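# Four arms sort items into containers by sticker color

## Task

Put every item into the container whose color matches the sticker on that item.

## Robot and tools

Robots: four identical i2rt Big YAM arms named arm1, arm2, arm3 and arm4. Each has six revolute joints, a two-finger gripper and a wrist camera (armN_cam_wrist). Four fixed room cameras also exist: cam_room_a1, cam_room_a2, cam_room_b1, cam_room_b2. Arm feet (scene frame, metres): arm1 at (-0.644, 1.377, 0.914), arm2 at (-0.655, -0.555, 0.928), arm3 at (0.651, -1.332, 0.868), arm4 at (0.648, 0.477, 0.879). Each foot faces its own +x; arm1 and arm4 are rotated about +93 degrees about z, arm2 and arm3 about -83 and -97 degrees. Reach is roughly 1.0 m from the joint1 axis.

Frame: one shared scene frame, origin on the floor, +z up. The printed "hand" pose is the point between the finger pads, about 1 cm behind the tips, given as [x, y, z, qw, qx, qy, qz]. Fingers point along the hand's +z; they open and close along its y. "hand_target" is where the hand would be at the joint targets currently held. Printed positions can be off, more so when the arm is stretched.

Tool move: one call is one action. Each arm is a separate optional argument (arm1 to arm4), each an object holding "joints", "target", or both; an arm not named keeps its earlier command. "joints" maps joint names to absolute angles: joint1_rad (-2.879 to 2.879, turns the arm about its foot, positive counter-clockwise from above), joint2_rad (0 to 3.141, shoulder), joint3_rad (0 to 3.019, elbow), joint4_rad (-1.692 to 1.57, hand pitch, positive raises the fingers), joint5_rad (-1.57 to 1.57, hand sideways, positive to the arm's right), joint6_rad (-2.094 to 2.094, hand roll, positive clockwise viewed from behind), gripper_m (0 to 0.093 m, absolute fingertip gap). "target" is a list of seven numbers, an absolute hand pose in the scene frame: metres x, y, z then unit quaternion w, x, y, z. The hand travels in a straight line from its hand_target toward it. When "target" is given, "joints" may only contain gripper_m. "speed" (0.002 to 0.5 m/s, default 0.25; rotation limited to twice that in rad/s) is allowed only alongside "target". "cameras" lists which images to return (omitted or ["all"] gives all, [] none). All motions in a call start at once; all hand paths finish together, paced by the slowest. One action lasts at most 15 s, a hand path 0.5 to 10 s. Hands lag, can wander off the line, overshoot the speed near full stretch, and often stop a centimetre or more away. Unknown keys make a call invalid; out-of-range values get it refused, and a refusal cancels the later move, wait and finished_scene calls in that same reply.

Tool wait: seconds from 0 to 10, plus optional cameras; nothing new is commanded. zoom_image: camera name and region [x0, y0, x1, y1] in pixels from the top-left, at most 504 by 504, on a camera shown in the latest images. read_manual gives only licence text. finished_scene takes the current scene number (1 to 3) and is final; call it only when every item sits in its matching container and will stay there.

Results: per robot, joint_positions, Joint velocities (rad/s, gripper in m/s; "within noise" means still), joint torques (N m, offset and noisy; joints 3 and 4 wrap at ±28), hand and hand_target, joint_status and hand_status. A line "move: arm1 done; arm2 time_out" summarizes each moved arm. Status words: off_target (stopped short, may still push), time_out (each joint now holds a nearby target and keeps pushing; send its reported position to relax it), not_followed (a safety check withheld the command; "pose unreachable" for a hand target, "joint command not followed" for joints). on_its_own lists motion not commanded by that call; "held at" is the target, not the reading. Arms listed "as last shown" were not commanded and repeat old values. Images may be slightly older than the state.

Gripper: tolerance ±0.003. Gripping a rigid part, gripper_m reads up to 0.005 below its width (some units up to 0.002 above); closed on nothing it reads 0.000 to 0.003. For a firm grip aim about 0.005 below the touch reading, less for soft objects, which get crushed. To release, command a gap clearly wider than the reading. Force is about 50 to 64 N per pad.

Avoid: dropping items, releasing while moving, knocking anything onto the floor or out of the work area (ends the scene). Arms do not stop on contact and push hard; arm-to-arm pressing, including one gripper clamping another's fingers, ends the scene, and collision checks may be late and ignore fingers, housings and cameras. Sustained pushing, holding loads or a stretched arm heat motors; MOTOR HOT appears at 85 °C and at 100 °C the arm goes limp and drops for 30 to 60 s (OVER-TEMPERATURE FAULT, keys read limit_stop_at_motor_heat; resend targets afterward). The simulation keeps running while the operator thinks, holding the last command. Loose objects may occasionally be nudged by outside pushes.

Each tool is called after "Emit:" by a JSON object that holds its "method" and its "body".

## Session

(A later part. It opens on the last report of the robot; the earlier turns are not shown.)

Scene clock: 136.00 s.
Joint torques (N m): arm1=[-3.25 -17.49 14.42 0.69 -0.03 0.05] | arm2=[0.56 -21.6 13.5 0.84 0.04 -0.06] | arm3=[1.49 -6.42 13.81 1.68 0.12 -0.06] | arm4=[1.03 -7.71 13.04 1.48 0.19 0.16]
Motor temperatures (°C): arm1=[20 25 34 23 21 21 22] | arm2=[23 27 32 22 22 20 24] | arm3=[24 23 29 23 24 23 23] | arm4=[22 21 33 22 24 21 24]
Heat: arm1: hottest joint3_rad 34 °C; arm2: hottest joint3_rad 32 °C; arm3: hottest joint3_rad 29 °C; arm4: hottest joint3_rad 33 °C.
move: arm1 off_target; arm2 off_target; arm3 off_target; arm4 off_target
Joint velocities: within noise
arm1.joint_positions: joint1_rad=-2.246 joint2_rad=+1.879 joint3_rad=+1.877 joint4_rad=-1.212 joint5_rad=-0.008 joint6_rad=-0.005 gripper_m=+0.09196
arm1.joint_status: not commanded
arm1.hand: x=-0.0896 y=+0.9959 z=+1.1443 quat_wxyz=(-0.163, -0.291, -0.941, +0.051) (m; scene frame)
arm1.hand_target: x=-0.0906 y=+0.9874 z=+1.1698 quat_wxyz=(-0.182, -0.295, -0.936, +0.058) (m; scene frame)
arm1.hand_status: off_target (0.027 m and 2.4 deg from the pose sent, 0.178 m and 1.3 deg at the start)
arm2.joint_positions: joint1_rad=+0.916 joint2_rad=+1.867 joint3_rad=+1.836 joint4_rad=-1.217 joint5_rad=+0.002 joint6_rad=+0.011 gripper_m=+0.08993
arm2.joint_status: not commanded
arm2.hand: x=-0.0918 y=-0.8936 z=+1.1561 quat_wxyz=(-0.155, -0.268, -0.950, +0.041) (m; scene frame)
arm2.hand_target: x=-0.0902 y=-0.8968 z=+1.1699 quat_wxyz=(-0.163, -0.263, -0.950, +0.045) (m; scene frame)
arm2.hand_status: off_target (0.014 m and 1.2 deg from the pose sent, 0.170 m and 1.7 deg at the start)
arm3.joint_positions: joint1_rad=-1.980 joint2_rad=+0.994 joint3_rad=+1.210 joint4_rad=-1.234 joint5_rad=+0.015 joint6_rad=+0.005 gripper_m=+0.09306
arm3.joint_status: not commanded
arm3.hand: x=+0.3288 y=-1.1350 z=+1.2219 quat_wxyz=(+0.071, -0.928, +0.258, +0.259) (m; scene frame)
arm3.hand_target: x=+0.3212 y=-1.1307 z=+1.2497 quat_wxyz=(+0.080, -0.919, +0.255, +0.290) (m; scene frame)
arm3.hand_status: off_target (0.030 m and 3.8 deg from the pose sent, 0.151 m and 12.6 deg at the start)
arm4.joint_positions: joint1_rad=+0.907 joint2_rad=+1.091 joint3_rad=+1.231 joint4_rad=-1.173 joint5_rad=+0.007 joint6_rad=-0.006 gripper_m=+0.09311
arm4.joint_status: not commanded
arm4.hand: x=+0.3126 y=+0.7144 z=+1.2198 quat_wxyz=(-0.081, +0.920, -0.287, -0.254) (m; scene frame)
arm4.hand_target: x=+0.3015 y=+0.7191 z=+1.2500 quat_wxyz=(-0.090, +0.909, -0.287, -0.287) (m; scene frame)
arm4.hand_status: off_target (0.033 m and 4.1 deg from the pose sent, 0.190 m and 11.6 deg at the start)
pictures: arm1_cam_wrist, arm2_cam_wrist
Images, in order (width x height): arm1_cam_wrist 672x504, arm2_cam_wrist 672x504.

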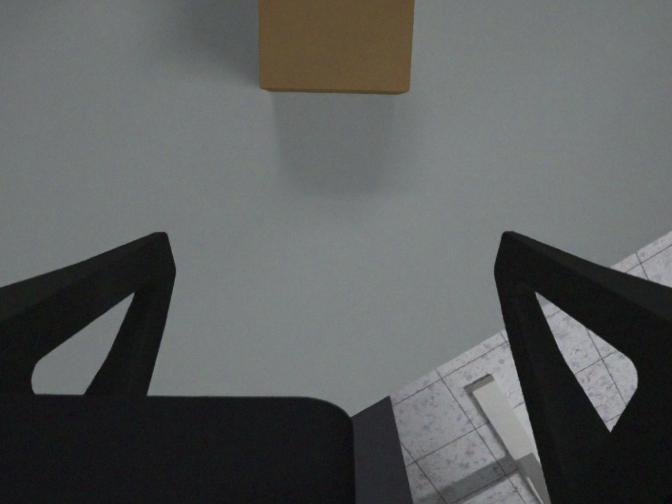

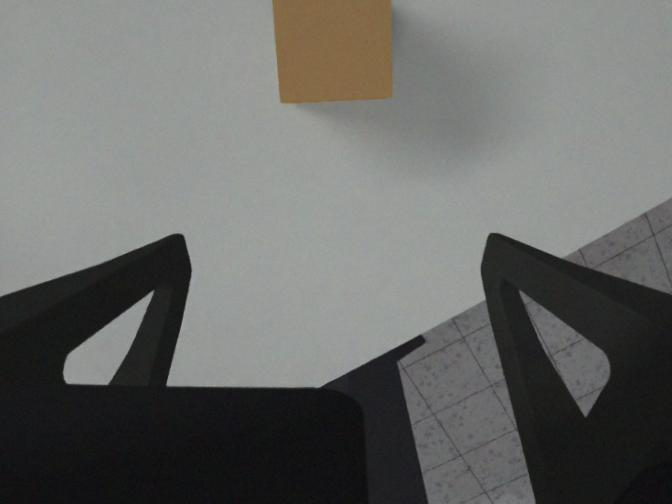

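Emit:
{"method": "move", "body": {"arm1": {"target":[-0.4463,1.2432,1.30,0.191,0.293,0.935,-0.063],"speed":0.35}, "arm2": {"target":[-0.457,-0.675,1.32,0.211,0.258,0.941,-0.056],"speed":0.35}, "arm3": {"target":[0.015,-0.973,1.16,0.0804,-0.919,0.2549,0.2898],"speed":0.35}, "arm4": {"target":[0.008,0.935,1.16,0.0904,-0.9096,0.2868,0.2868],"speed":0.35}, "cameras": ["arm3_cam_wrist","arm4_cam_wrist"]}}

Scene clock: 144.63 s.
Joint torques (N m): arm1=[-1.79 1.44 10.25 0.84 0.1 0.15] | arm2=[1.03 -1.03 9.59 1.21 -0.14 -0.04] | arm3=[2.55 -22.53 14.57 0.73 0.14 0.02] | arm4=[0.15 -24.82 13.05 0.5 -0.02 0.03]
Motor temperatures (°C): arm1=[20 25 35 23 21 21 22] | arm2=[23 27 33 22 22 20 24] | arm3=[24 23 30 23 24 23 23] | arm4=[22 22 36 22 24 21 24]
Heat: arm1: hottest joint3_rad 35 °C; arm2: hottest joint3_rad 33 °C; arm3: hottest joint3_rad 30 °C; arm4: hottest joint3_rad 36 °C.
move: arm1 done; arm2 done; arm3 off_target; arm4 off_target
Joint velocities: within noise
arm1.joint_positions: joint1_rad=-2.246 joint2_rad=+0.750 joint3_rad=+1.229 joint4_rad=-1.617 joint5_rad=-0.002 joint6_rad=-0.005 gripper_m=+0.09197
arm1.joint_status: not commanded
arm1.hand: x=-0.4463 y=+1.2433 z=+1.3018 quat_wxyz=(-0.197, -0.289, -0.934, +0.065) (m; scene frame)
arm1.hand_target: x=-0.4463 y=+1.2432 z=+1.3000 quat_wxyz=(-0.191, -0.293, -0.935, +0.063) (m; scene frame)
arm1.hand_status: done (0.002 m and 0.9 deg from the pose sent, 0.461 m and 3.6 deg at the start)
arm2.joint_positions: joint1_rad=+0.916 joint2_rad=+0.733 joint3_rad=+1.235 joint4_rad=-1.603 joint5_rad=+0.002 joint6_rad=+0.010 gripper_m=+0.08993
arm2.joint_status: not commanded
arm2.hand: x=-0.4571 y=-0.6762 z=+1.3272 quat_wxyz=(-0.225, -0.264, -0.936, +0.060) (m; scene frame)
arm2.hand_target: x=-0.4570 y=-0.6749 z=+1.3202 quat_wxyz=(-0.211, -0.258, -0.941, +0.056) (m; scene frame)
arm2.hand_status: done (0.007 m and 1.9 deg from the pose sent, 0.456 m and 6.8 deg at the start)
arm3.joint_positions: joint1_rad=-1.965 joint2_rad=+1.882 joint3_rad=+1.899 joint4_rad=-1.017 joint5_rad=+0.030 joint6_rad=+0.019 gripper_m=+0.09306
arm3.joint_status: not commanded
arm3.hand: x=+0.0294 y=-0.9699 z=+1.1319 quat_wxyz=(+0.077, -0.925, +0.259, +0.267) (m; scene frame)
arm3.hand_target: x=+0.0163 y=-0.9739 z=+1.1599 quat_wxyz=(+0.080, -0.919, +0.255, +0.290) (m; scene frame)
arm3.hand_status: off_target (0.032 m and 2.8 deg from the pose sent, 0.359 m and 3.8 deg at the start)
arm4.joint_positions: joint1_rad=+0.904 joint2_rad=+2.071 joint3_rad=+2.172 joint4_rad=-1.091 joint5_rad=+0.004 joint6_rad=-0.006 gripper_m=+0.09311
arm4.joint_status: not commanded
arm4.hand: x=+0.0123 y=+0.9254 z=+1.1437 quat_wxyz=(-0.087, +0.914, -0.286, -0.274) (m; scene frame)
arm4.hand_target: x=+0.0088 y=+0.9344 z=+1.1600 quat_wxyz=(-0.091, +0.909, -0.287, -0.287) (m; scene frame)
arm4.hand_status: off_target (0.019 m and 1.6 deg from the pose sent, 0.381 m and 4.1 deg at the start)
pictures: arm3_cam_wrist, arm4_cam_wrist
Images, in order (width x height): arm3_cam_wrist 672x504, arm4_cam_wrist 672x504.

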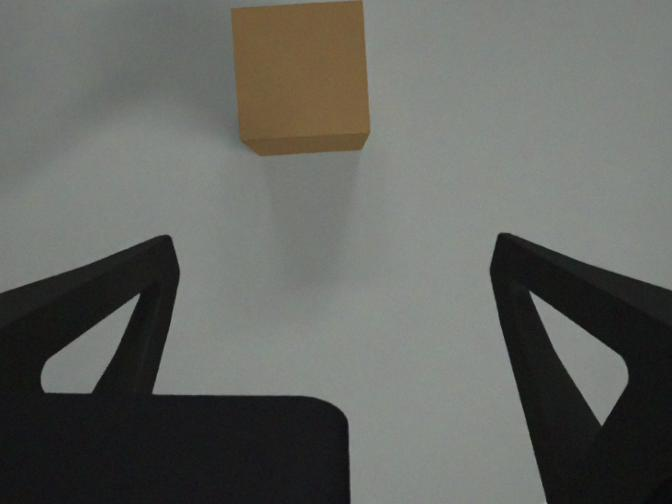

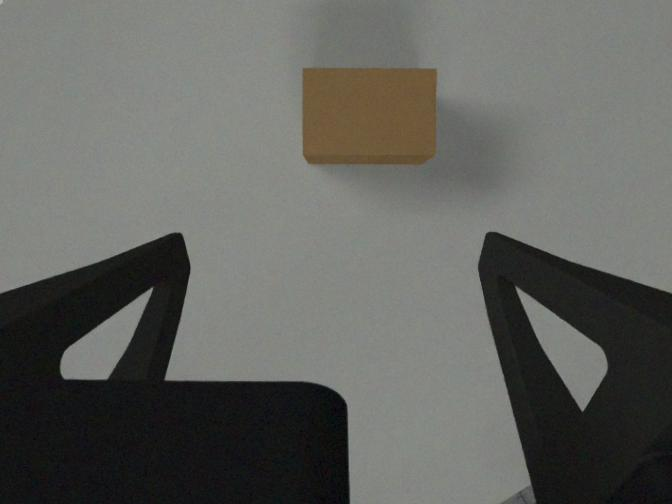

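Emit:
{"method": "move", "body": {"arm3": {"target":[-0.062,-0.946,1.045,0.0804,-0.919,0.2549,0.2898],"speed":0.15}, "arm4": {"target":[-0.045,0.988,1.015,0.0904,-0.9096,0.2868,0.2868],"speed":0.15}, "cameras": ["arm3_cam_wrist","arm4_cam_wrist"]}}

Scene clock: 156.97 s.
Joint torques (N m): arm1=[-1.96 1.44 10.36 0.79 0.09 0.12] | arm2=[0.97 -1.08 9.57 1.18 -0.15 -0.05] | arm3=[2.61 -24.47 14.34 1.58 0.12 0.02] | arm4=[0.09 -25.64 13.15 1.29 -0.04 -0.08]
Motor temperatures (°C): arm1=[20 25 34 23 21 21 22] | arm2=[23 26 33 22 22 20 23] | arm3=[24 24 31 23 24 23 23] | arm4=[22 23 40 22 24 21 24]
Heat: arm1: hottest joint3_rad 34 °C; arm2: hottest joint3_rad 33 °C; arm3: hottest joint3_rad 31 °C; arm4: hottest joint3_rad 40 °C.
move: arm3 off_target; arm4 off_target
Joint velocities: within noise
arm1, arm2: as last shown
arm1.joint_positions: joint1_rad=-2.246 joint2_rad=+0.750 joint3_rad=+1.229 joint4_rad=-1.617 joint5_rad=-0.002 joint6_rad=-0.004 gripper_m=+0.09197
arm3.joint_positions: joint1_rad=-1.948 joint2_rad=+2.127 joint3_rad=+2.012 joint4_rad=-0.891 joint5_rad=+0.040 joint6_rad=+0.034 gripper_m=+0.09306
arm3.joint_status: not commanded
arm3.hand: x=-0.0402 y=-0.9454 z=+1.0264 quat_wxyz=(+0.077, -0.926, +0.259, +0.265) (m; scene frame)
arm3.hand_target: x=-0.0604 y=-0.9471 z=+1.0454 quat_wxyz=(+0.080, -0.919, +0.255, +0.290) (m; scene frame)
arm3.hand_status: off_target (0.029 m and 3.1 deg from the pose sent, 0.128 m and 2.8 deg at the start)
arm4.joint_positions: joint1_rad=+0.886 joint2_rad=+2.317 joint3_rad=+2.258 joint4_rad=-0.934 joint5_rad=-0.006 joint6_rad=-0.010 gripper_m=+0.09309
arm4.joint_status: not commanded
arm4.hand: x=-0.0348 y=+0.9739 z=+1.0142 quat_wxyz=(-0.084, +0.913, -0.292, -0.273) (m; scene frame)
arm4.hand_target: x=-0.0439 y=+0.9872 z=+1.0152 quat_wxyz=(-0.091, +0.909, -0.287, -0.287) (m; scene frame)
arm4.hand_status: off_target (0.017 m and 1.9 deg from the pose sent, 0.154 m and 1.6 deg at the start)
pictures: arm3_cam_wrist, arm4_cam_wrist
Images, in order (width x height): arm3_cam_wrist 672x504, arm4_cam_wrist 672x504.

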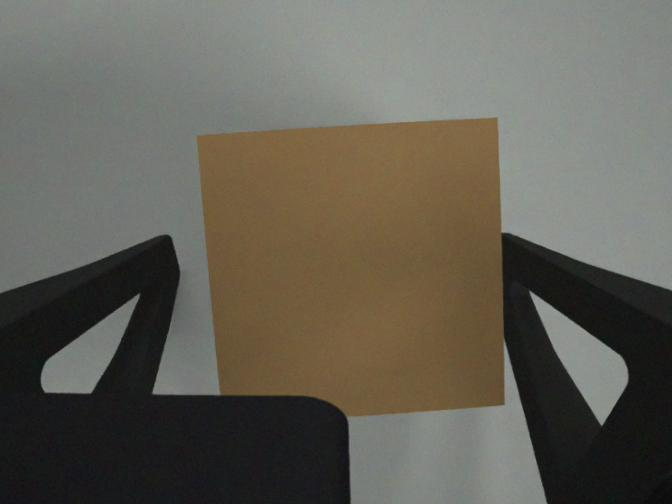

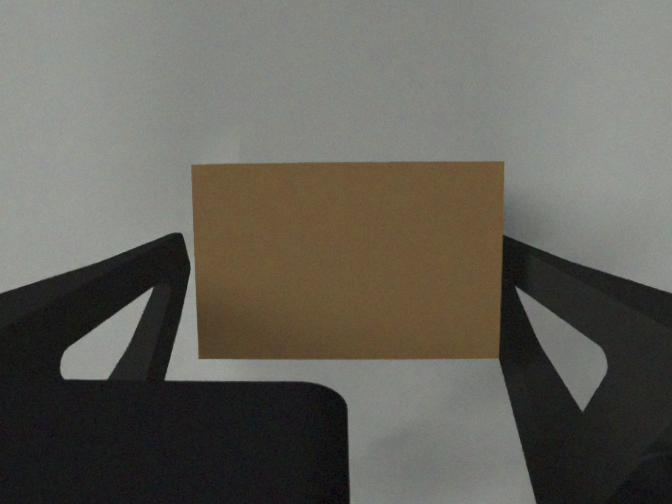

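Emit:
{"method": "move", "body": {"arm3": {"joints":{"gripper_m":0.035}}, "arm4": {"joints":{"gripper_m":0.045}}, "cameras": []}}

Emit:
{"method": "move", "body": {"arm3": {"target":[-0.05,-0.95,1.16,0.0804,-0.919,0.2549,0.2898],"speed":0.15}, "arm4": {"target":[-0.035,0.98,1.14,0.0904,-0.9096,0.2868,0.2868],"speed":0.15}, "cameras": ["arm3_cam_wrist","arm4_cam_wrist"]}}

Scene clock: 162.47 s.
Joint torques (N m): arm1=[-1.79 1.67 10.18 0.87 0.11 0.15] | arm2=[0.91 -1.14 9.59 1.18 -0.15 -0.05] | arm3=[2.43 -24.35 14.34 1.59 0.1 0.01] | arm4=[0.85 -25.47 13.03 1.32 -0.01 -0.1]
Motor temperatures (°C): arm1=[20 25 34 23 21 21 22] | arm2=[23 26 33 22 22 20 23] | arm3=[24 24 31 23 24 23 23] | arm4=[22 24 40 22 24 21 24]
Heat: arm1: hottest joint3_rad 34 °C; arm2: hottest joint3_rad 33 °C; arm3: hottest joint3_rad 31 °C; arm4: hottest joint3_rad 40 °C.
move: arm3 off_target; arm4 off_target
Joint velocities: within noise
arm1, arm2: as last shown
arm3.joint_positions: joint1_rad=-1.948 joint2_rad=+2.127 joint3_rad=+2.012 joint4_rad=-0.891 joint5_rad=+0.041 joint6_rad=+0.034 gripper_m=+0.05318
arm3.joint_status: gripper_m off_target (ended at +0.05321, target +0.03500)
arm3.hand: x=-0.0402 y=-0.9453 z=+1.0264 quat_wxyz=(+0.077, -0.926, +0.260, +0.265) (m; scene frame)
arm3.hand_target: x=-0.0604 y=-0.9471 z=+1.0454 quat_wxyz=(+0.080, -0.919, +0.255, +0.290) (m; scene frame)
arm3.hand_status: not commanded
arm4.joint_positions: joint1_rad=+0.885 joint2_rad=+2.318 joint3_rad=+2.259 joint4_rad=-0.934 joint5_rad=-0.007 joint6_rad=-0.012 gripper_m=+0.06958
arm4.joint_status: gripper_m off_target (ended at +0.06960, target +0.04500)
arm4.hand: x=-0.0348 y=+0.9741 z=+1.0139 quat_wxyz=(-0.084, +0.913, -0.291, -0.273) (m; scene frame)
arm4.hand_target: x=-0.0437 y=+0.9873 z=+1.0150 quat_wxyz=(-0.091, +0.909, -0.287, -0.287) (m; scene frame)
arm4.hand_status: not commanded
pictures: none
No camera images: "cameras" was empty.

Scene clock: 164.43 s.
Joint torques (N m): arm1=[-1.08 2.32 10.4 0.87 0.1 0.11] | arm2=[0.97 -1.08 9.58 1.18 -0.15 -0.04] | arm3=[2.43 -26.58 14.45 0.81 0.08 0.01] | arm4=[0.85 -26.93 13.12 0.47 0.01 -0.05]
Motor temperatures (°C): arm1=[20 25 33 23 21 21 22] | arm2=[23 26 33 22 22 20 23] | arm3=[24 24 32 23 24 23 23] | arm4=[22 25 40 22 24 21 25]
Heat: arm1: hottest joint3_rad 33 °C; arm2: hottest joint3_rad 33 °C; arm3: hottest joint3_rad 32 °C; arm4: hottest joint3_rad 40 °C.
move: arm3 off_target; arm4 off_target
Joint velocities: within noise
arm1, arm2: as last shown
arm3.joint_positions: joint1_rad=-1.948 joint2_rad=+2.127 joint3_rad=+2.281 joint4_rad=-1.161 joint5_rad=+0.041 joint6_rad=+0.034 gripper_m=+0.05318
arm3.joint_status: not commanded
arm3.hand: x=-0.0383 y=-0.9450 z=+1.1286 quat_wxyz=(+0.077, -0.926, +0.260, +0.264) (m; scene frame)
arm3.hand_target: x=-0.0485 y=-0.9508 z=+1.1600 quat_wxyz=(+0.080, -0.919, +0.255, +0.290) (m; scene frame)
arm3.hand_status: off_target (0.034 m and 3.1 deg from the pose sent, 0.134 m and 3.1 deg at the start)
arm4.joint_positions: joint1_rad=+0.885 joint2_rad=+2.360 joint3_rad=+2.639 joint4_rad=-1.264 joint5_rad=-0.007 joint6_rad=-0.012 gripper_m=+0.06958
arm4.joint_status: not commanded
arm4.hand: x=-0.0318 y=+0.9728 z=+1.1298 quat_wxyz=(-0.086, +0.912, -0.290, -0.276) (m; scene frame)
arm4.hand_target: x=-0.0342 y=+0.9796 z=+1.1399 quat_wxyz=(-0.091, +0.909, -0.287, -0.288) (m; scene frame)
arm4.hand_status: off_target (0.013 m and 1.4 deg from the pose sent, 0.126 m and 1.8 deg at the start)
pictures: arm3_cam_wrist, arm4_cam_wrist
Images, in order (width x height): arm3_cam_wrist 672x504, arm4_cam_wrist 672x504.

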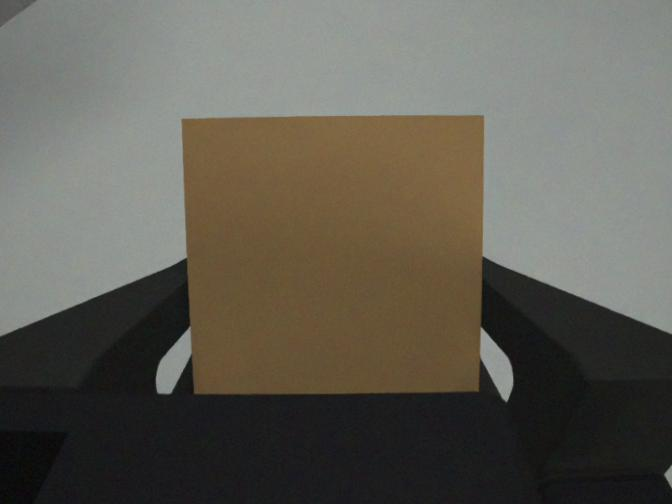

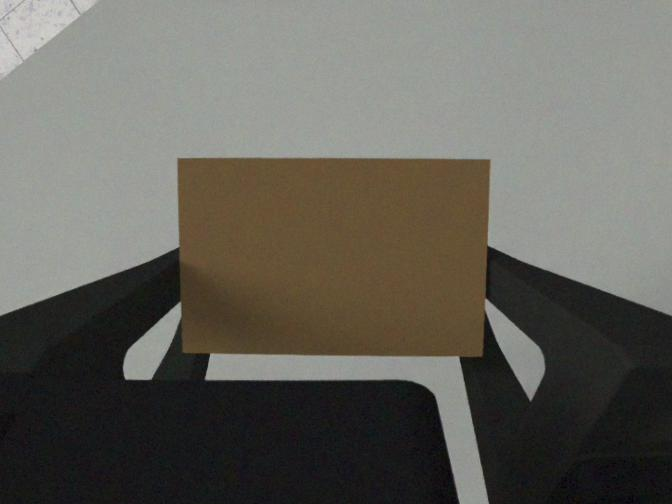

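Emit:
{"method": "move", "body": {"arm3": {"target":[0.34,-1.14,1.25,0.0804,-0.919,0.2549,0.2898],"speed":0.35}, "arm4": {"target":[0.38,0.66,1.25,0.0904,-0.9096,0.2868,0.2868],"speed":0.35}, "cameras": []}}

Emit:
{"method": "move", "body": {"arm3": {"joints":{"joint1_rad":0.97,"joint2_rad":0.85,"joint3_rad":1.25,"joint4_rad":-1.5,"joint5_rad":0,"joint6_rad":0}}, "arm4": {"joints":{"joint1_rad":-1.13,"joint2_rad":0.85,"joint3_rad":1.25,"joint4_rad":-1.5,"joint5_rad":0,"joint6_rad":0}}, "cameras": ["arm3_cam_wrist","arm4_cam_wrist"]}}

Scene clock: 173.33 s.
Joint torques (N m): arm1=[-1.85 1.55 10.17 0.91 0.1 0.1] | arm2=[0.97 -0.97 9.57 1.21 -0.14 -0.04] | arm3=[0.32 -5.07 9.26 0.96 -0.06 -0.11] | arm4=[1.26 -3.43 9.21 0.55 0.19 0.17]
Motor temperatures (°C): arm1=[20 25 33 23 21 21 22] | arm2=[23 26 33 22 22 20 23] | arm3=[24 25 32 23 24 23 24] | arm4=[22 26 41 22 24 21 25]
Heat: arm1: hottest joint3_rad 33 °C; arm2: hottest joint3_rad 33 °C; arm3: hottest joint3_rad 32 °C; arm4: hottest joint3_rad 41 °C.
move: arm3 done; arm4 done
Joint velocities: within noise
arm1, arm2: as last shown
arm3.joint_positions: joint1_rad=-1.968 joint2_rad=+0.934 joint3_rad=+1.233 joint4_rad=-1.237 joint5_rad=+0.017 joint6_rad=+0.009 gripper_m=+0.05318
arm3.joint_status: not commanded
arm3.hand: x=+0.3378 y=-1.1442 z=+1.2543 quat_wxyz=(+0.080, -0.918, +0.252, +0.297) (m; scene frame)
arm3.hand_target: x=+0.3400 y=-1.1401 z=+1.2500 quat_wxyz=(+0.080, -0.919, +0.255, +0.290) (m; scene frame)
arm3.hand_status: done (0.006 m and 0.9 deg from the pose sent, 0.443 m and 3.1 deg at the start)
arm4.joint_positions: joint1_rad=+0.928 joint2_rad=+0.833 joint3_rad=+1.140 joint4_rad=-1.255 joint5_rad=+0.019 joint6_rad=+0.009 gripper_m=+0.06958
arm4.joint_status: not commanded
arm4.hand: x=+0.3810 y=+0.6614 z=+1.2520 quat_wxyz=(-0.094, +0.909, -0.283, -0.293) (m; scene frame)
arm4.hand_target: x=+0.3800 y=+0.6600 z=+1.2499 quat_wxyz=(-0.090, +0.910, -0.287, -0.287) (m; scene frame)
arm4.hand_status: done (0.003 m and 0.9 deg from the pose sent, 0.531 m and 1.4 deg at the start)
pictures: none
No camera images: "cameras" was empty.

Scene clock: 175.67 s.
Joint torques (N m): arm1=[-0.97 1.73 10.32 0.69 0.08 0.13] | arm2=[1.08 -1.08 9.59 1.21 -0.15 -0.05] | arm3=[1.9 -3.9 10.5 0.64 0.1 -0.11] | arm4=[0.67 -2.84 12.1 0.27 0.08 -0.04]
Motor temperatures (°C): arm1=[20 25 33 23 21 21 22] | arm2=[23 26 33 22 22 20 23] | arm3=[24 25 32 23 24 23 24] | arm4=[22 26 41 22 24 21 25]
Heat: arm1: hottest joint3_rad 33 °C; arm2: hottest joint3_rad 33 °C; arm3: hottest joint3_rad 32 °C; arm4: hottest joint3_rad 41 °C.
move: arm3 done; arm4 done
Joint velocities: within noise
arm1, arm2: as last shown
arm3.joint_positions: joint1_rad=+0.960 joint2_rad=+0.857 joint3_rad=+1.233 joint4_rad=-1.494 joint5_rad=-0.002 joint6_rad=+0.006 gripper_m=+0.05315
arm3.joint_status: all done
arm3.hand: x=+0.8648 y=-1.5188 z=+1.2510 quat_wxyz=(-0.213, -0.349, -0.908, +0.085) (m; scene frame)
arm3.hand_target: x=+0.8650 y=-1.5157 z=+1.2598 quat_wxyz=(-0.221, -0.342, -0.909, +0.088) (m; scene frame)
arm3.hand_status: not commanded
arm4.joint_positions: joint1_rad=-1.128 joint2_rad=+0.846 joint3_rad=+1.201 joint4_rad=-1.489 joint5_rad=+0.001 joint6_rad=+0.009 gripper_m=+0.06960
arm4.joint_status: all done
arm4.hand: x=+0.8990 y=+0.6139 z=+1.2463 quat_wxyz=(-0.207, +0.237, -0.948, -0.053) (m; scene frame)
arm4.hand_target: x=+0.9015 y=+0.6148 z=+1.2671 quat_wxyz=(-0.224, +0.239, -0.943, -0.056) (m; scene frame)
arm4.hand_status: not commanded
pictures: arm3_cam_wrist, arm4_cam_wrist
Images, in order (width x height): arm3_cam_wrist 672x504, arm4_cam_wrist 672x504.

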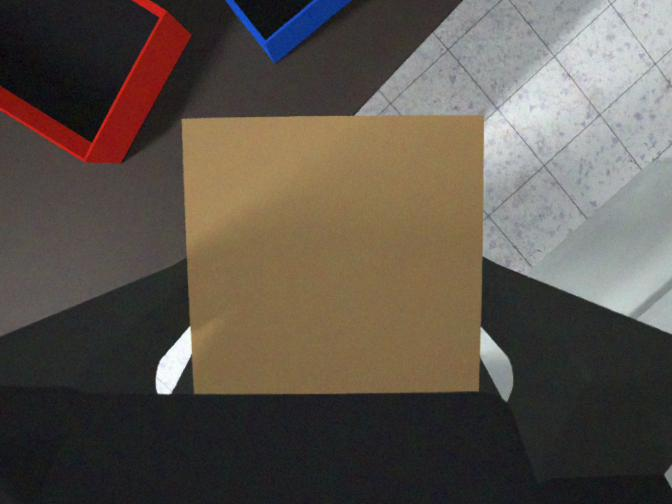

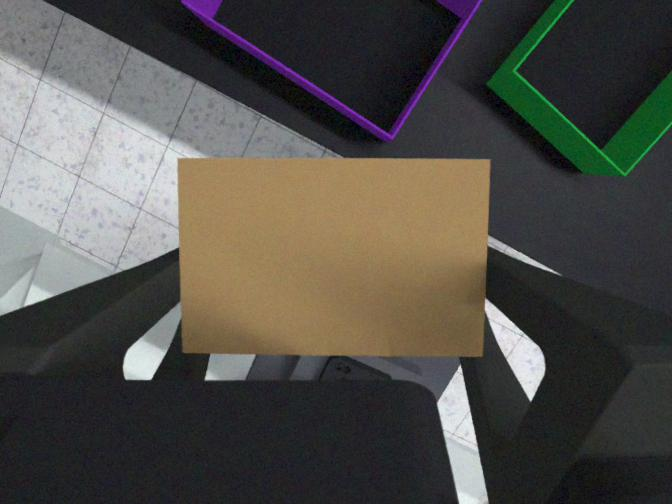

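Emit:
{"method": "move", "body": {"arm3": {"target":[1.12,-1.78,0.97,0.2829,0.0836,0.9552,-0.0248],"speed":0.35}, "arm4": {"target":[1.05,0.74,0.97,0.2924,0,0.9563,0],"speed":0.35}, "cameras": ["arm3_cam_wrist","arm4_cam_wrist"]}}

Scene clock: 183.87 s.
Joint torques (N m): arm1=[-0.85 1.32 10.19 0.8 0.11 0.09] | arm2=[1.03 -1.08 9.58 1.2 -0.15 -0.05] | arm3=[0.15 -20.42 12.67 1.05 -0.38 -0.12] | arm4=[1.14 -12.92 8.68 1.32 0.52 0.16]
Motor temperatures (°C): arm1=[20 24 33 23 21 21 22] | arm2=[23 25 32 22 22 20 23] | arm3=[24 25 32 23 24 23 24] | arm4=[22 25 41 22 24 21 25]
Heat: arm1: hottest joint3_rad 33 °C; arm2: hottest joint3_rad 32 °C; arm3: hottest joint3_rad 32 °C; arm4: hottest joint3_rad 41 °C.
move: arm3 off_target; arm4 off_target
Joint velocities: within noise
arm1, arm2: as last shown
arm3.joint_positions: joint1_rad=+0.849 joint2_rad=+1.874 joint3_rad=+1.367 joint4_rad=-0.672 joint5_rad=-0.353 joint6_rad=-0.586 gripper_m=+0.05314
arm3.joint_status: not commanded
arm3.hand: x=+1.1098 y=-1.7567 z=+0.9424 quat_wxyz=(-0.259, -0.088, -0.962, +0.002) (m; scene frame)
arm3.hand_target: x=+1.1187 y=-1.7788 z=+0.9708 quat_wxyz=(-0.283, -0.084, -0.955, +0.025) (m; scene frame)
arm3.hand_status: off_target (0.038 m and 3.9 deg from the pose sent, 0.461 m and 32.8 deg at the start)
arm4.joint_positions: joint1_rad=-0.922 joint2_rad=+1.471 joint3_rad=+0.859 joint4_rad=-0.520 joint5_rad=+0.369 joint6_rad=+0.606 gripper_m=+0.06960
arm4.joint_status: not commanded
arm4.hand: x=+1.0421 y=+0.7305 z=+0.9588 quat_wxyz=(-0.276, +0.008, -0.961, +0.013) (m; scene frame)
arm4.hand_target: x=+1.0497 y=+0.7399 z=+0.9703 quat_wxyz=(-0.292, +0.000, -0.956, +0.000) (m; scene frame)
arm4.hand_status: off_target (0.017 m and 2.6 deg from the pose sent, 0.339 m and 29.6 deg at the start)
pictures: arm3_cam_wrist, arm4_cam_wrist
Images, in order (width x height): arm3_cam_wrist 672x504, arm4_cam_wrist 672x504.

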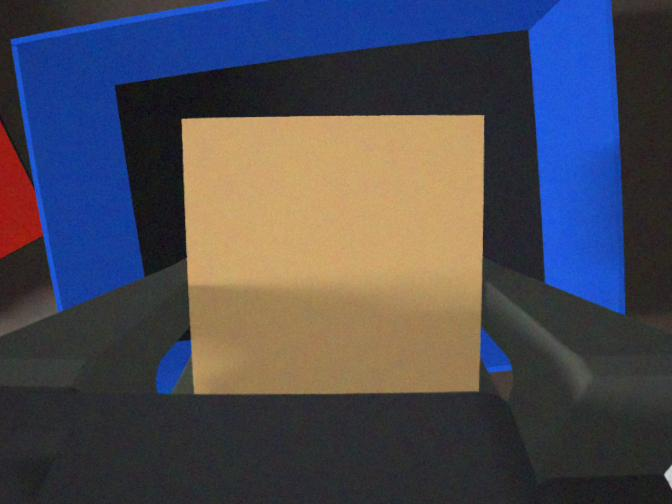

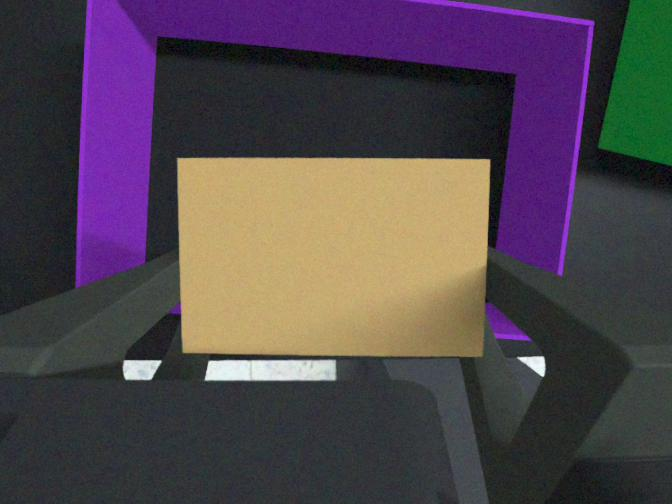

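Emit:
{"method": "move", "body": {"arm3": {"target":[1.157,-1.785,0.81,0.2921,0.0417,0.9553,-0.0127],"speed":0.25}, "arm4": {"target":[1.110,0.752,0.79,0.2963,0.0333,0.9544,-0.0103],"speed":0.25}, "cameras": ["arm3_cam_wrist","arm4_cam_wrist"]}}

Scene clock: 201.13 s.
Joint torques (N m): arm1=[-1.85 1.49 10.44 0.8 0.1 0.11] | arm2=[0.97 -1.08 9.58 1.2 -0.15 -0.04] | arm3=[2.02 -22.42 10.56 1.35 -0.41 -0.13] | arm4=[0.62 -17.14 6.72 1.25 0.5 0.18]
Motor temperatures (°C): arm1=[20 24 33 23 21 21 22] | arm2=[23 25 32 22 22 20 23] | arm3=[24 25 32 23 24 23 24] | arm4=[22 25 39 22 24 21 26]
Heat: arm1: hottest joint3_rad 33 °C; arm2: hottest joint3_rad 32 °C; arm3: hottest joint3_rad 32 °C; arm4: hottest joint3_rad 39 °C.
move: arm3 off_target; arm4 off_target
Joint velocities: within noise
arm1, arm2: as last shown
arm3.joint_positions: joint1_rad=+0.851 joint2_rad=+2.175 joint3_rad=+1.381 joint4_rad=-0.387 joint5_rad=-0.390 joint6_rad=-0.635 gripper_m=+0.05314
arm3.joint_status: not commanded
arm3.hand: x=+1.1324 y=-1.7730 z=+0.7896 quat_wxyz=(-0.270, -0.060, -0.961, -0.006) (m; scene frame)
arm3.hand_target: x=+1.1560 y=-1.7838 z=+0.8108 quat_wxyz=(-0.292, -0.042, -0.955, +0.013) (m; scene frame)
arm3.hand_status: off_target (0.034 m and 4.0 deg from the pose sent, 0.143 m and 6.7 deg at the start)
arm4.joint_positions: joint1_rad=-0.963 joint2_rad=+1.975 joint3_rad=+0.902 joint4_rad=-0.063 joint5_rad=+0.382 joint6_rad=+0.620 gripper_m=+0.06960
arm4.joint_status: not commanded
arm4.hand: x=+1.0917 y=+0.7427 z=+0.7804 quat_wxyz=(-0.278, -0.019, -0.960, +0.024) (m; scene frame)
arm4.hand_target: x=+1.1095 y=+0.7515 z=+0.7906 quat_wxyz=(-0.296, -0.033, -0.954, +0.010) (m; scene frame)
arm4.hand_status: off_target (0.023 m and 3.1 deg from the pose sent, 0.183 m and 5.3 deg at the start)
pictures: arm3_cam_wrist, arm4_cam_wrist
Images, in order (width x height): arm3_cam_wrist 672x504, arm4_cam_wrist 672x504.

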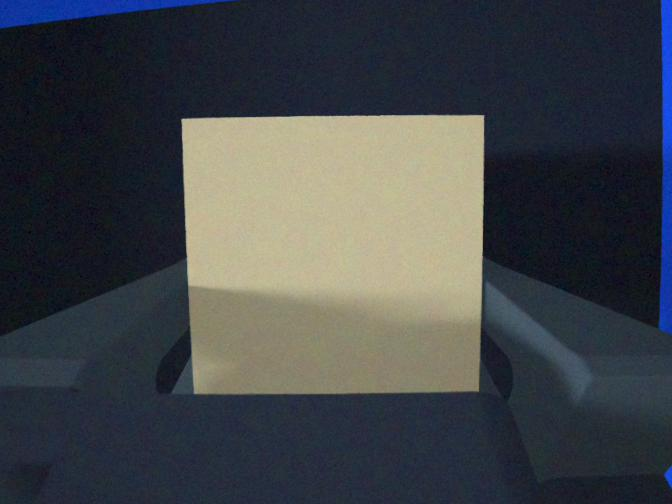

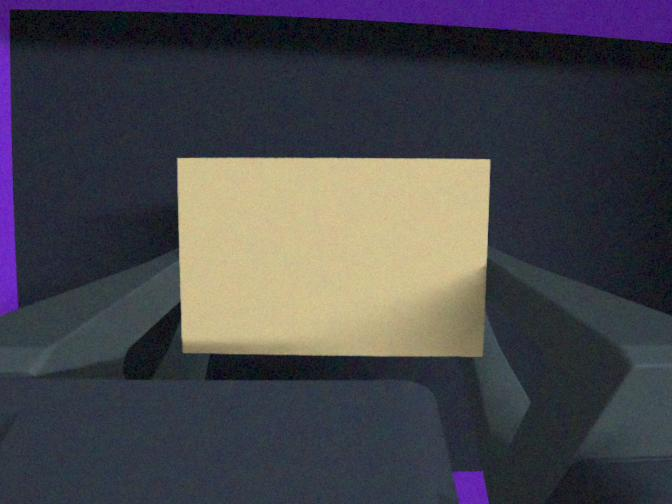

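Emit:
{"method": "move", "body": {"arm3": {"target":[1.165,-1.775,0.773,0.2921,0.0417,0.9553,-0.0127],"speed":0.12}, "arm4": {"target":[1.122,0.747,0.747,0.2963,0.0333,0.9544,-0.0103],"speed":0.12}, "cameras": []}}

Emit:
{"method": "move", "body": {"arm3": {"target":[1.165,-1.775,0.757,0.2921,0.0417,0.9553,-0.0127],"speed":0.08}, "arm4": {"target":[1.122,0.747,0.735,0.2963,0.0333,0.9544,-0.0103],"speed":0.08}, "cameras": []}}

Scene clock: 208.77 s.
Joint torques (N m): arm1=[-1.73 1.79 10.35 0.9 0.09 0.1] | arm2=[0.91 -1.08 9.59 1.16 -0.15 -0.04] | arm3=[1.96 -21.83 9.5 1.42 -0.23 0.02] | arm4=[0.21 -16.85 6.01 1.25 0.27 -0.06]
Motor temperatures (°C): arm1=[20 24 33 23 21 21 22] | arm2=[23 25 32 22 22 20 23] | arm3=[24 25 33 23 24 23 24] | arm4=[22 24 38 22 24 21 26]
Heat: arm1: hottest joint3_rad 33 °C; arm2: hottest joint3_rad 32 °C; arm3: hottest joint3_rad 33 °C; arm4: hottest joint3_rad 38 °C.
move: arm3 off_target; arm4 off_target
Joint velocities: within noise
arm1.joint_positions: joint1_rad=-2.246 joint2_rad=+0.750 joint3_rad=+1.229 joint4_rad=-1.617 joint5_rad=-0.002 joint6_rad=-0.004 gripper_m=+0.09197
arm1.joint_status: not commanded
arm1.hand: x=-0.4463 y=+1.2433 z=+1.3018 quat_wxyz=(-0.197, -0.289, -0.934, +0.065) (m; scene frame)
arm1.hand_target: x=-0.4463 y=+1.2432 z=+1.3000 quat_wxyz=(-0.191, -0.293, -0.935, +0.063) (m; scene frame)
arm1.hand_status: not commanded
arm2.joint_positions: joint1_rad=+0.916 joint2_rad=+0.733 joint3_rad=+1.235 joint4_rad=-1.603 joint5_rad=+0.002 joint6_rad=+0.010 gripper_m=+0.08993
arm2.joint_status: not commanded
arm2.hand: x=-0.4571 y=-0.6762 z=+1.3272 quat_wxyz=(-0.225, -0.264, -0.936, +0.060) (m; scene frame)
arm2.hand_target: x=-0.4570 y=-0.6749 z=+1.3202 quat_wxyz=(-0.211, -0.258, -0.941, +0.056) (m; scene frame)
arm2.hand_status: not commanded
arm3.joint_positions: joint1_rad=+0.876 joint2_rad=+2.230 joint3_rad=+1.381 joint4_rad=-0.308 joint5_rad=-0.386 joint6_rad=-0.630 gripper_m=+0.05314
arm3.joint_status: not commanded
arm3.hand: x=+1.1458 y=-1.7651 z=+0.7621 quat_wxyz=(-0.276, -0.048, -0.960, -0.001) (m; scene frame)
arm3.hand_target: x=+1.1643 y=-1.7743 z=+0.7737 quat_wxyz=(-0.292, -0.042, -0.955, +0.013) (m; scene frame)
arm3.hand_status: off_target (0.024 m and 2.5 deg from the pose sent, 0.037 m and 4.0 deg at the start)
arm4.joint_positions: joint1_rad=-0.988 joint2_rad=+2.084 joint3_rad=+0.933 joint4_rad=+0.034 joint5_rad=+0.378 joint6_rad=+0.620 gripper_m=+0.06960
arm4.joint_status: not commanded
arm4.hand: x=+1.1069 y=+0.7389 z=+0.7443 quat_wxyz=(-0.284, -0.032, -0.958, +0.020) (m; scene frame)
arm4.hand_target: x=+1.1217 y=+0.7467 z=+0.7476 quat_wxyz=(-0.297, -0.033, -0.954, +0.010) (m; scene frame)
arm4.hand_status: off_target (0.017 m and 1.8 deg from the pose sent, 0.045 m and 3.1 deg at the start)
pictures: none
No camera images: "cameras" was empty.

Scene clock: 209.73 s.
Joint torques (N m): arm1=[-1.96 1.67 10.19 0.83 0.11 0.11] | arm2=[0.91 -1.08 9.55 1.16 -0.14 -0.05] | arm3=[1.73 -21.13 9.58 1.4 -0.23 0.02] | arm4=[0.62 -15.85 5.97 1.25 0.27 -0.04]
Motor temperatures (°C): arm1=[20 24 33 23 21 21 22] | arm2=[23 25 32 22 22 20 23] | arm3=[24 25 33 23 24 23 24] | arm4=[22 24 37 22 24 21 26]
Heat: arm1: hottest joint3_rad 33 °C; arm2: hottest joint3_rad 32 °C; arm3: hottest joint3_rad 33 °C; arm4: hottest joint3_rad 37 °C.
move: arm3 off_target; arm4 off_target
Joint velocities: within noise
arm1, arm2: as last shown
arm3.joint_positions: joint1_rad=+0.876 joint2_rad=+2.249 joint3_rad=+1.383 joint4_rad=-0.279 joint5_rad=-0.386 joint6_rad=-0.629 gripper_m=+0.05314
arm3.joint_status: not commanded
arm3.hand: x=+1.1475 y=-1.7671 z=+0.7534 quat_wxyz=(-0.280, -0.047, -0.959, +0.003) (m; scene frame)
arm3.hand_target: x=+1.1645 y=-1.7745 z=+0.7576 quat_wxyz=(-0.292, -0.042, -0.955, +0.013) (m; scene frame)
arm3.hand_status: off_target (0.020 m and 1.9 deg from the pose sent, 0.022 m and 2.5 deg at the start)
arm4.joint_positions: joint1_rad=-0.988 joint2_rad=+2.100 joint3_rad=+0.940 joint4_rad=+0.061 joint5_rad=+0.378 joint6_rad=+0.620 gripper_m=+0.06960
arm4.joint_status: not commanded
arm4.hand: x=+1.1110 y=+0.7420 z=+0.7405 quat_wxyz=(-0.291, -0.034, -0.956, +0.014) (m; scene frame)
arm4.hand_target: x=+1.1216 y=+0.7467 z=+0.7353 quat_wxyz=(-0.296, -0.033, -0.954, +0.010) (m; scene frame)
arm4.hand_status: off_target (0.013 m and 0.8 deg from the pose sent, 0.020 m and 1.8 deg at the start)
pictures: none
No camera images: "cameras" was empty.

Emit:
{"method": "move", "body": {"arm3": {"target":[1.165,-1.775,0.744,0.2921,0.0417,0.9553,-0.0127],"speed":0.08}, "arm4": {"target":[1.122,0.747,0.728,0.2963,0.0333,0.9544,-0.0103],"speed":0.08}, "cameras": []}}

Emit:
{"method": "move", "body": {"arm3": {"target":[1.165,-1.775,0.738,0.2921,0.0417,0.9553,-0.0127],"speed":0.08}, "cameras": []}}

Scene clock: 214.27 s.
Joint torques (N m): arm1=[-1.96 1.96 10.29 0.79 0.06 0.09] | arm2=[1.08 -1.03 9.58 1.2 -0.15 -0.04] | arm3=[1.79 -19.49 9.52 1.47 -0.2 0.02] | arm4=[0.21 -15.21 5.82 1.25 0.23 -0.06]
Motor temperatures (°C): arm1=[20 24 33 23 21 21 21] | arm2=[23 25 32 22 22 20 23] | arm3=[24 25 32 23 24 23 24] | arm4=[22 24 37 22 24 21 26]
Heat: arm1: hottest joint3_rad 33 °C; arm2: hottest joint3_rad 32 °C; arm3: hottest joint3_rad 32 °C; arm4: hottest joint3_rad 37 °C.
move: arm3 off_target; arm4 off_target
Joint velocities: within noise
arm1, arm2: as last shown
arm3.joint_positions: joint1_rad=+0.876 joint2_rad=+2.256 joint3_rad=+1.388 joint4_rad=-0.257 joint5_rad=-0.386 joint6_rad=-0.629 gripper_m=+0.05314
arm3.joint_status: not commanded
arm3.hand: x=+1.1510 y=-1.7708 z=+0.7526 quat_wxyz=(-0.287, -0.045, -0.957, +0.010) (m; scene frame)
arm3.hand_target: x=+1.1644 y=-1.7745 z=+0.7444 quat_wxyz=(-0.292, -0.042, -0.955, +0.013) (m; scene frame)
arm3.hand_status: off_target (0.017 m and 0.8 deg from the pose sent, 0.021 m and 1.9 deg at the start)
arm4.joint_positions: joint1_rad=-0.988 joint2_rad=+2.107 joint3_rad=+0.945 joint4_rad=+0.077 joint5_rad=+0.378 joint6_rad=+0.620 gripper_m=+0.06960
arm4.joint_status: not commanded
arm4.hand: x=+1.1144 y=+0.7445 z=+0.7401 quat_wxyz=(-0.296, -0.035, -0.954, +0.010) (m; scene frame)
arm4.hand_target: x=+1.1215 y=+0.7467 z=+0.7284 quat_wxyz=(-0.296, -0.033, -0.954, +0.010) (m; scene frame)
arm4.hand_status: off_target (0.015 m and 0.2 deg from the pose sent, 0.017 m and 0.8 deg at the start)
pictures: none
No camera images: "cameras" was empty.

Scene clock: 215.23 s.
Joint torques (N m): arm1=[-1.61 1.67 10.26 0.76 0.08 0.11] | arm2=[0.97 -1.03 9.57 1.21 -0.15 -0.04] | arm3=[1.96 -18.73 9.32 1.48 -0.2 0.01] | arm4=[0.15 -15.33 5.78 1.17 0.25 -0.05]
Motor temperatures (°C): arm1=[20 24 33 23 21 21 21] | arm2=[23 25 32 22 22 20 23] | arm3=[24 25 32 23 24 23 24] | arm4=[22 24 36 22 24 21 26]
Heat: arm1: hottest joint3_rad 33 °C; arm2: hottest joint3_rad 32 °C; arm3: hottest joint3_rad 32 °C; arm4: hottest joint3_rad 36 °C.
move: arm3 off_target
Joint velocities: within noise
arm1, arm2, arm4: as last shown
arm3.joint_positions: joint1_rad=+0.876 joint2_rad=+2.261 joint3_rad=+1.391 joint4_rad=-0.246 joint5_rad=-0.386 joint6_rad=-0.629 gripper_m=+0.05314
arm3.joint_status: not commanded
arm3.hand: x=+1.1531 y=-1.7731 z=+0.7522 quat_wxyz=(-0.291, -0.044, -0.956, +0.013) (m; scene frame)
arm3.hand_target: x=+1.1642 y=-1.7743 z=+0.7383 quat_wxyz=(-0.292, -0.042, -0.955, +0.013) (m; scene frame)
arm3.hand_status: off_target (0.019 m and 0.3 deg from the pose sent, 0.021 m and 0.8 deg at the start)
pictures: none
No camera images: "cameras" was empty.

Both stalled at contact. Release and raise.

Emit:
{"method": "move", "body": {"arm3": {"joints":{"gripper_m":0.09}}, "arm4": {"joints":{"gripper_m":0.092}}, "cameras": []}}

Emit:
{"method": "move", "body": {"arm3": {"target":[1.12,-1.765,1.02,0.2921,0.0417,0.9553,-0.0127],"speed":0.2}, "arm4": {"target":[1.08,0.742,1.02,0.2963,0.0333,0.9544,-0.0103],"speed":0.2}, "cameras": ["arm3_cam_wrist","arm4_cam_wrist"]}}

Scene clock: 219.77 s.
Joint torques (N m): arm1=[-1.79 2.37 10.35 0.72 0.11 0.12] | arm2=[0.91 -1.03 9.57 1.16 -0.15 -0.04] | arm3=[1.67 -19.72 8.9 1.22 -0.07 0.02] | arm4=[0.21 -15.85 5.6 1.21 0.22 -0.02]
Motor temperatures (°C): arm1=[20 24 33 23 21 21 21] | arm2=[23 25 32 22 22 20 23] | arm3=[24 25 32 23 24 23 24] | arm4=[22 24 36 22 24 21 26]
Heat: arm1: hottest joint3_rad 33 °C; arm2: hottest joint3_rad 32 °C; arm3: hottest joint3_rad 32 °C; arm4: hottest joint3_rad 36 °C.
move: arm3 done; arm4 done
Joint velocities: within noise
arm1, arm2: as last shown
arm3.joint_positions: joint1_rad=+0.877 joint2_rad=+2.269 joint3_rad=+1.396 joint4_rad=-0.241 joint5_rad=-0.389 joint6_rad=-0.630 gripper_m=+0.08996
arm3.joint_status: all done
arm3.hand: x=+1.1548 y=-1.7730 z=+0.7491 quat_wxyz=(-0.292, -0.043, -0.955, +0.012) (m; scene frame)
arm3.hand_target: x=+1.1643 y=-1.7744 z=+0.7385 quat_wxyz=(-0.292, -0.042, -0.955, +0.013) (m; scene frame)
arm3.hand_status: not commanded
arm4.joint_positions: joint1_rad=-0.988 joint2_rad=+2.113 joint3_rad=+0.948 joint4_rad=+0.079 joint5_rad=+0.379 joint6_rad=+0.620 gripper_m=+0.09191
arm4.joint_status: all done
arm4.hand: x=+1.1148 y=+0.7446 z=+0.7378 quat_wxyz=(-0.296, -0.035, -0.955, +0.011) (m; scene frame)
arm4.hand_target: x=+1.1215 y=+0.7466 z=+0.7283 quat_wxyz=(-0.296, -0.033, -0.954, +0.010) (m; scene frame)
arm4.hand_status: not commanded
pictures: none
No camera images: "cameras" was empty.

Scene clock: 221.97 s.
Joint torques (N m): arm1=[-1.38 1.32 10.11 0.79 0.11 0.13] | arm2=[0.97 -1.2 9.61 1.18 -0.15 -0.04] | arm3=[0.15 -19.6 12.49 0.44 -0.37 -0.13] | arm4=[1.08 -13.45 10.61 0.24 0.48 0.18]
Motor temperatures (°C): arm1=[20 24 33 23 21 21 21] | arm2=[23 25 32 22 22 20 23] | arm3=[24 26 32 23 24 23 24] | arm4=[22 24 36 22 24 21 26]
Heat: arm1: hottest joint3_rad 33 °C; arm2: hottest joint3_rad 32 °C; arm3: hottest joint3_rad 32 °C; arm4: hottest joint3_rad 36 °C.
move: arm3 off_target; arm4 off_target
Joint velocities: within noise
arm1, arm2: as last shown
arm3.joint_positions: joint1_rad=+0.852 joint2_rad=+1.807 joint3_rad=+1.422 joint4_rad=-0.780 joint5_rad=-0.403 joint6_rad=-0.662 gripper_m=+0.08996
arm3.joint_status: not commanded
arm3.hand: x=+1.1161 y=-1.7481 z=+0.9996 quat_wxyz=(-0.279, -0.043, -0.959, -0.002) (m; scene frame)
arm3.hand_target: x=+1.1193 y=-1.7643 z=+1.0202 quat_wxyz=(-0.292, -0.042, -0.955, +0.013) (m; scene frame)
arm3.hand_status: off_target (0.027 m and 2.3 deg from the pose sent, 0.273 m and 0.1 deg at the start)
arm4.joint_positions: joint1_rad=-0.953 joint2_rad=+1.466 joint3_rad=+0.987 joint4_rad=-0.646 joint5_rad=+0.394 joint6_rad=+0.643 gripper_m=+0.09191
arm4.joint_status: not commanded
arm4.hand: x=+1.0719 y=+0.7314 z=+1.0047 quat_wxyz=(-0.286, -0.027, -0.958, +0.020) (m; scene frame)
arm4.hand_target: x=+1.0796 y=+0.7417 z=+1.0202 quat_wxyz=(-0.296, -0.033, -0.954, +0.010) (m; scene frame)
arm4.hand_status: off_target (0.020 m and 1.8 deg from the pose sent, 0.284 m and 0.2 deg at the start)
pictures: arm3_cam_wrist, arm4_cam_wrist
Images, in order (width x height): arm3_cam_wrist 672x504, arm4_cam_wrist 672x504.

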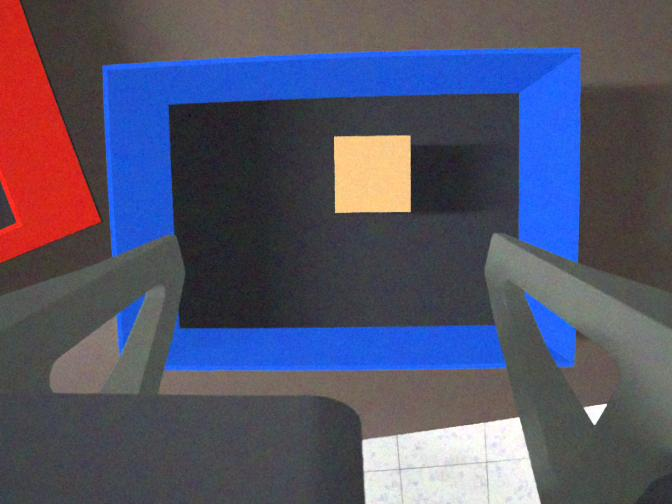

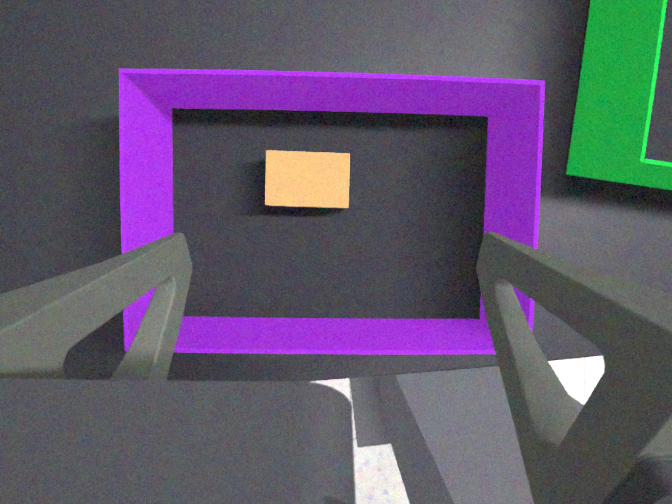

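Emit:
{"method": "finished_scene", "body": {"scene": 3}}

The scene is finished: the task was done.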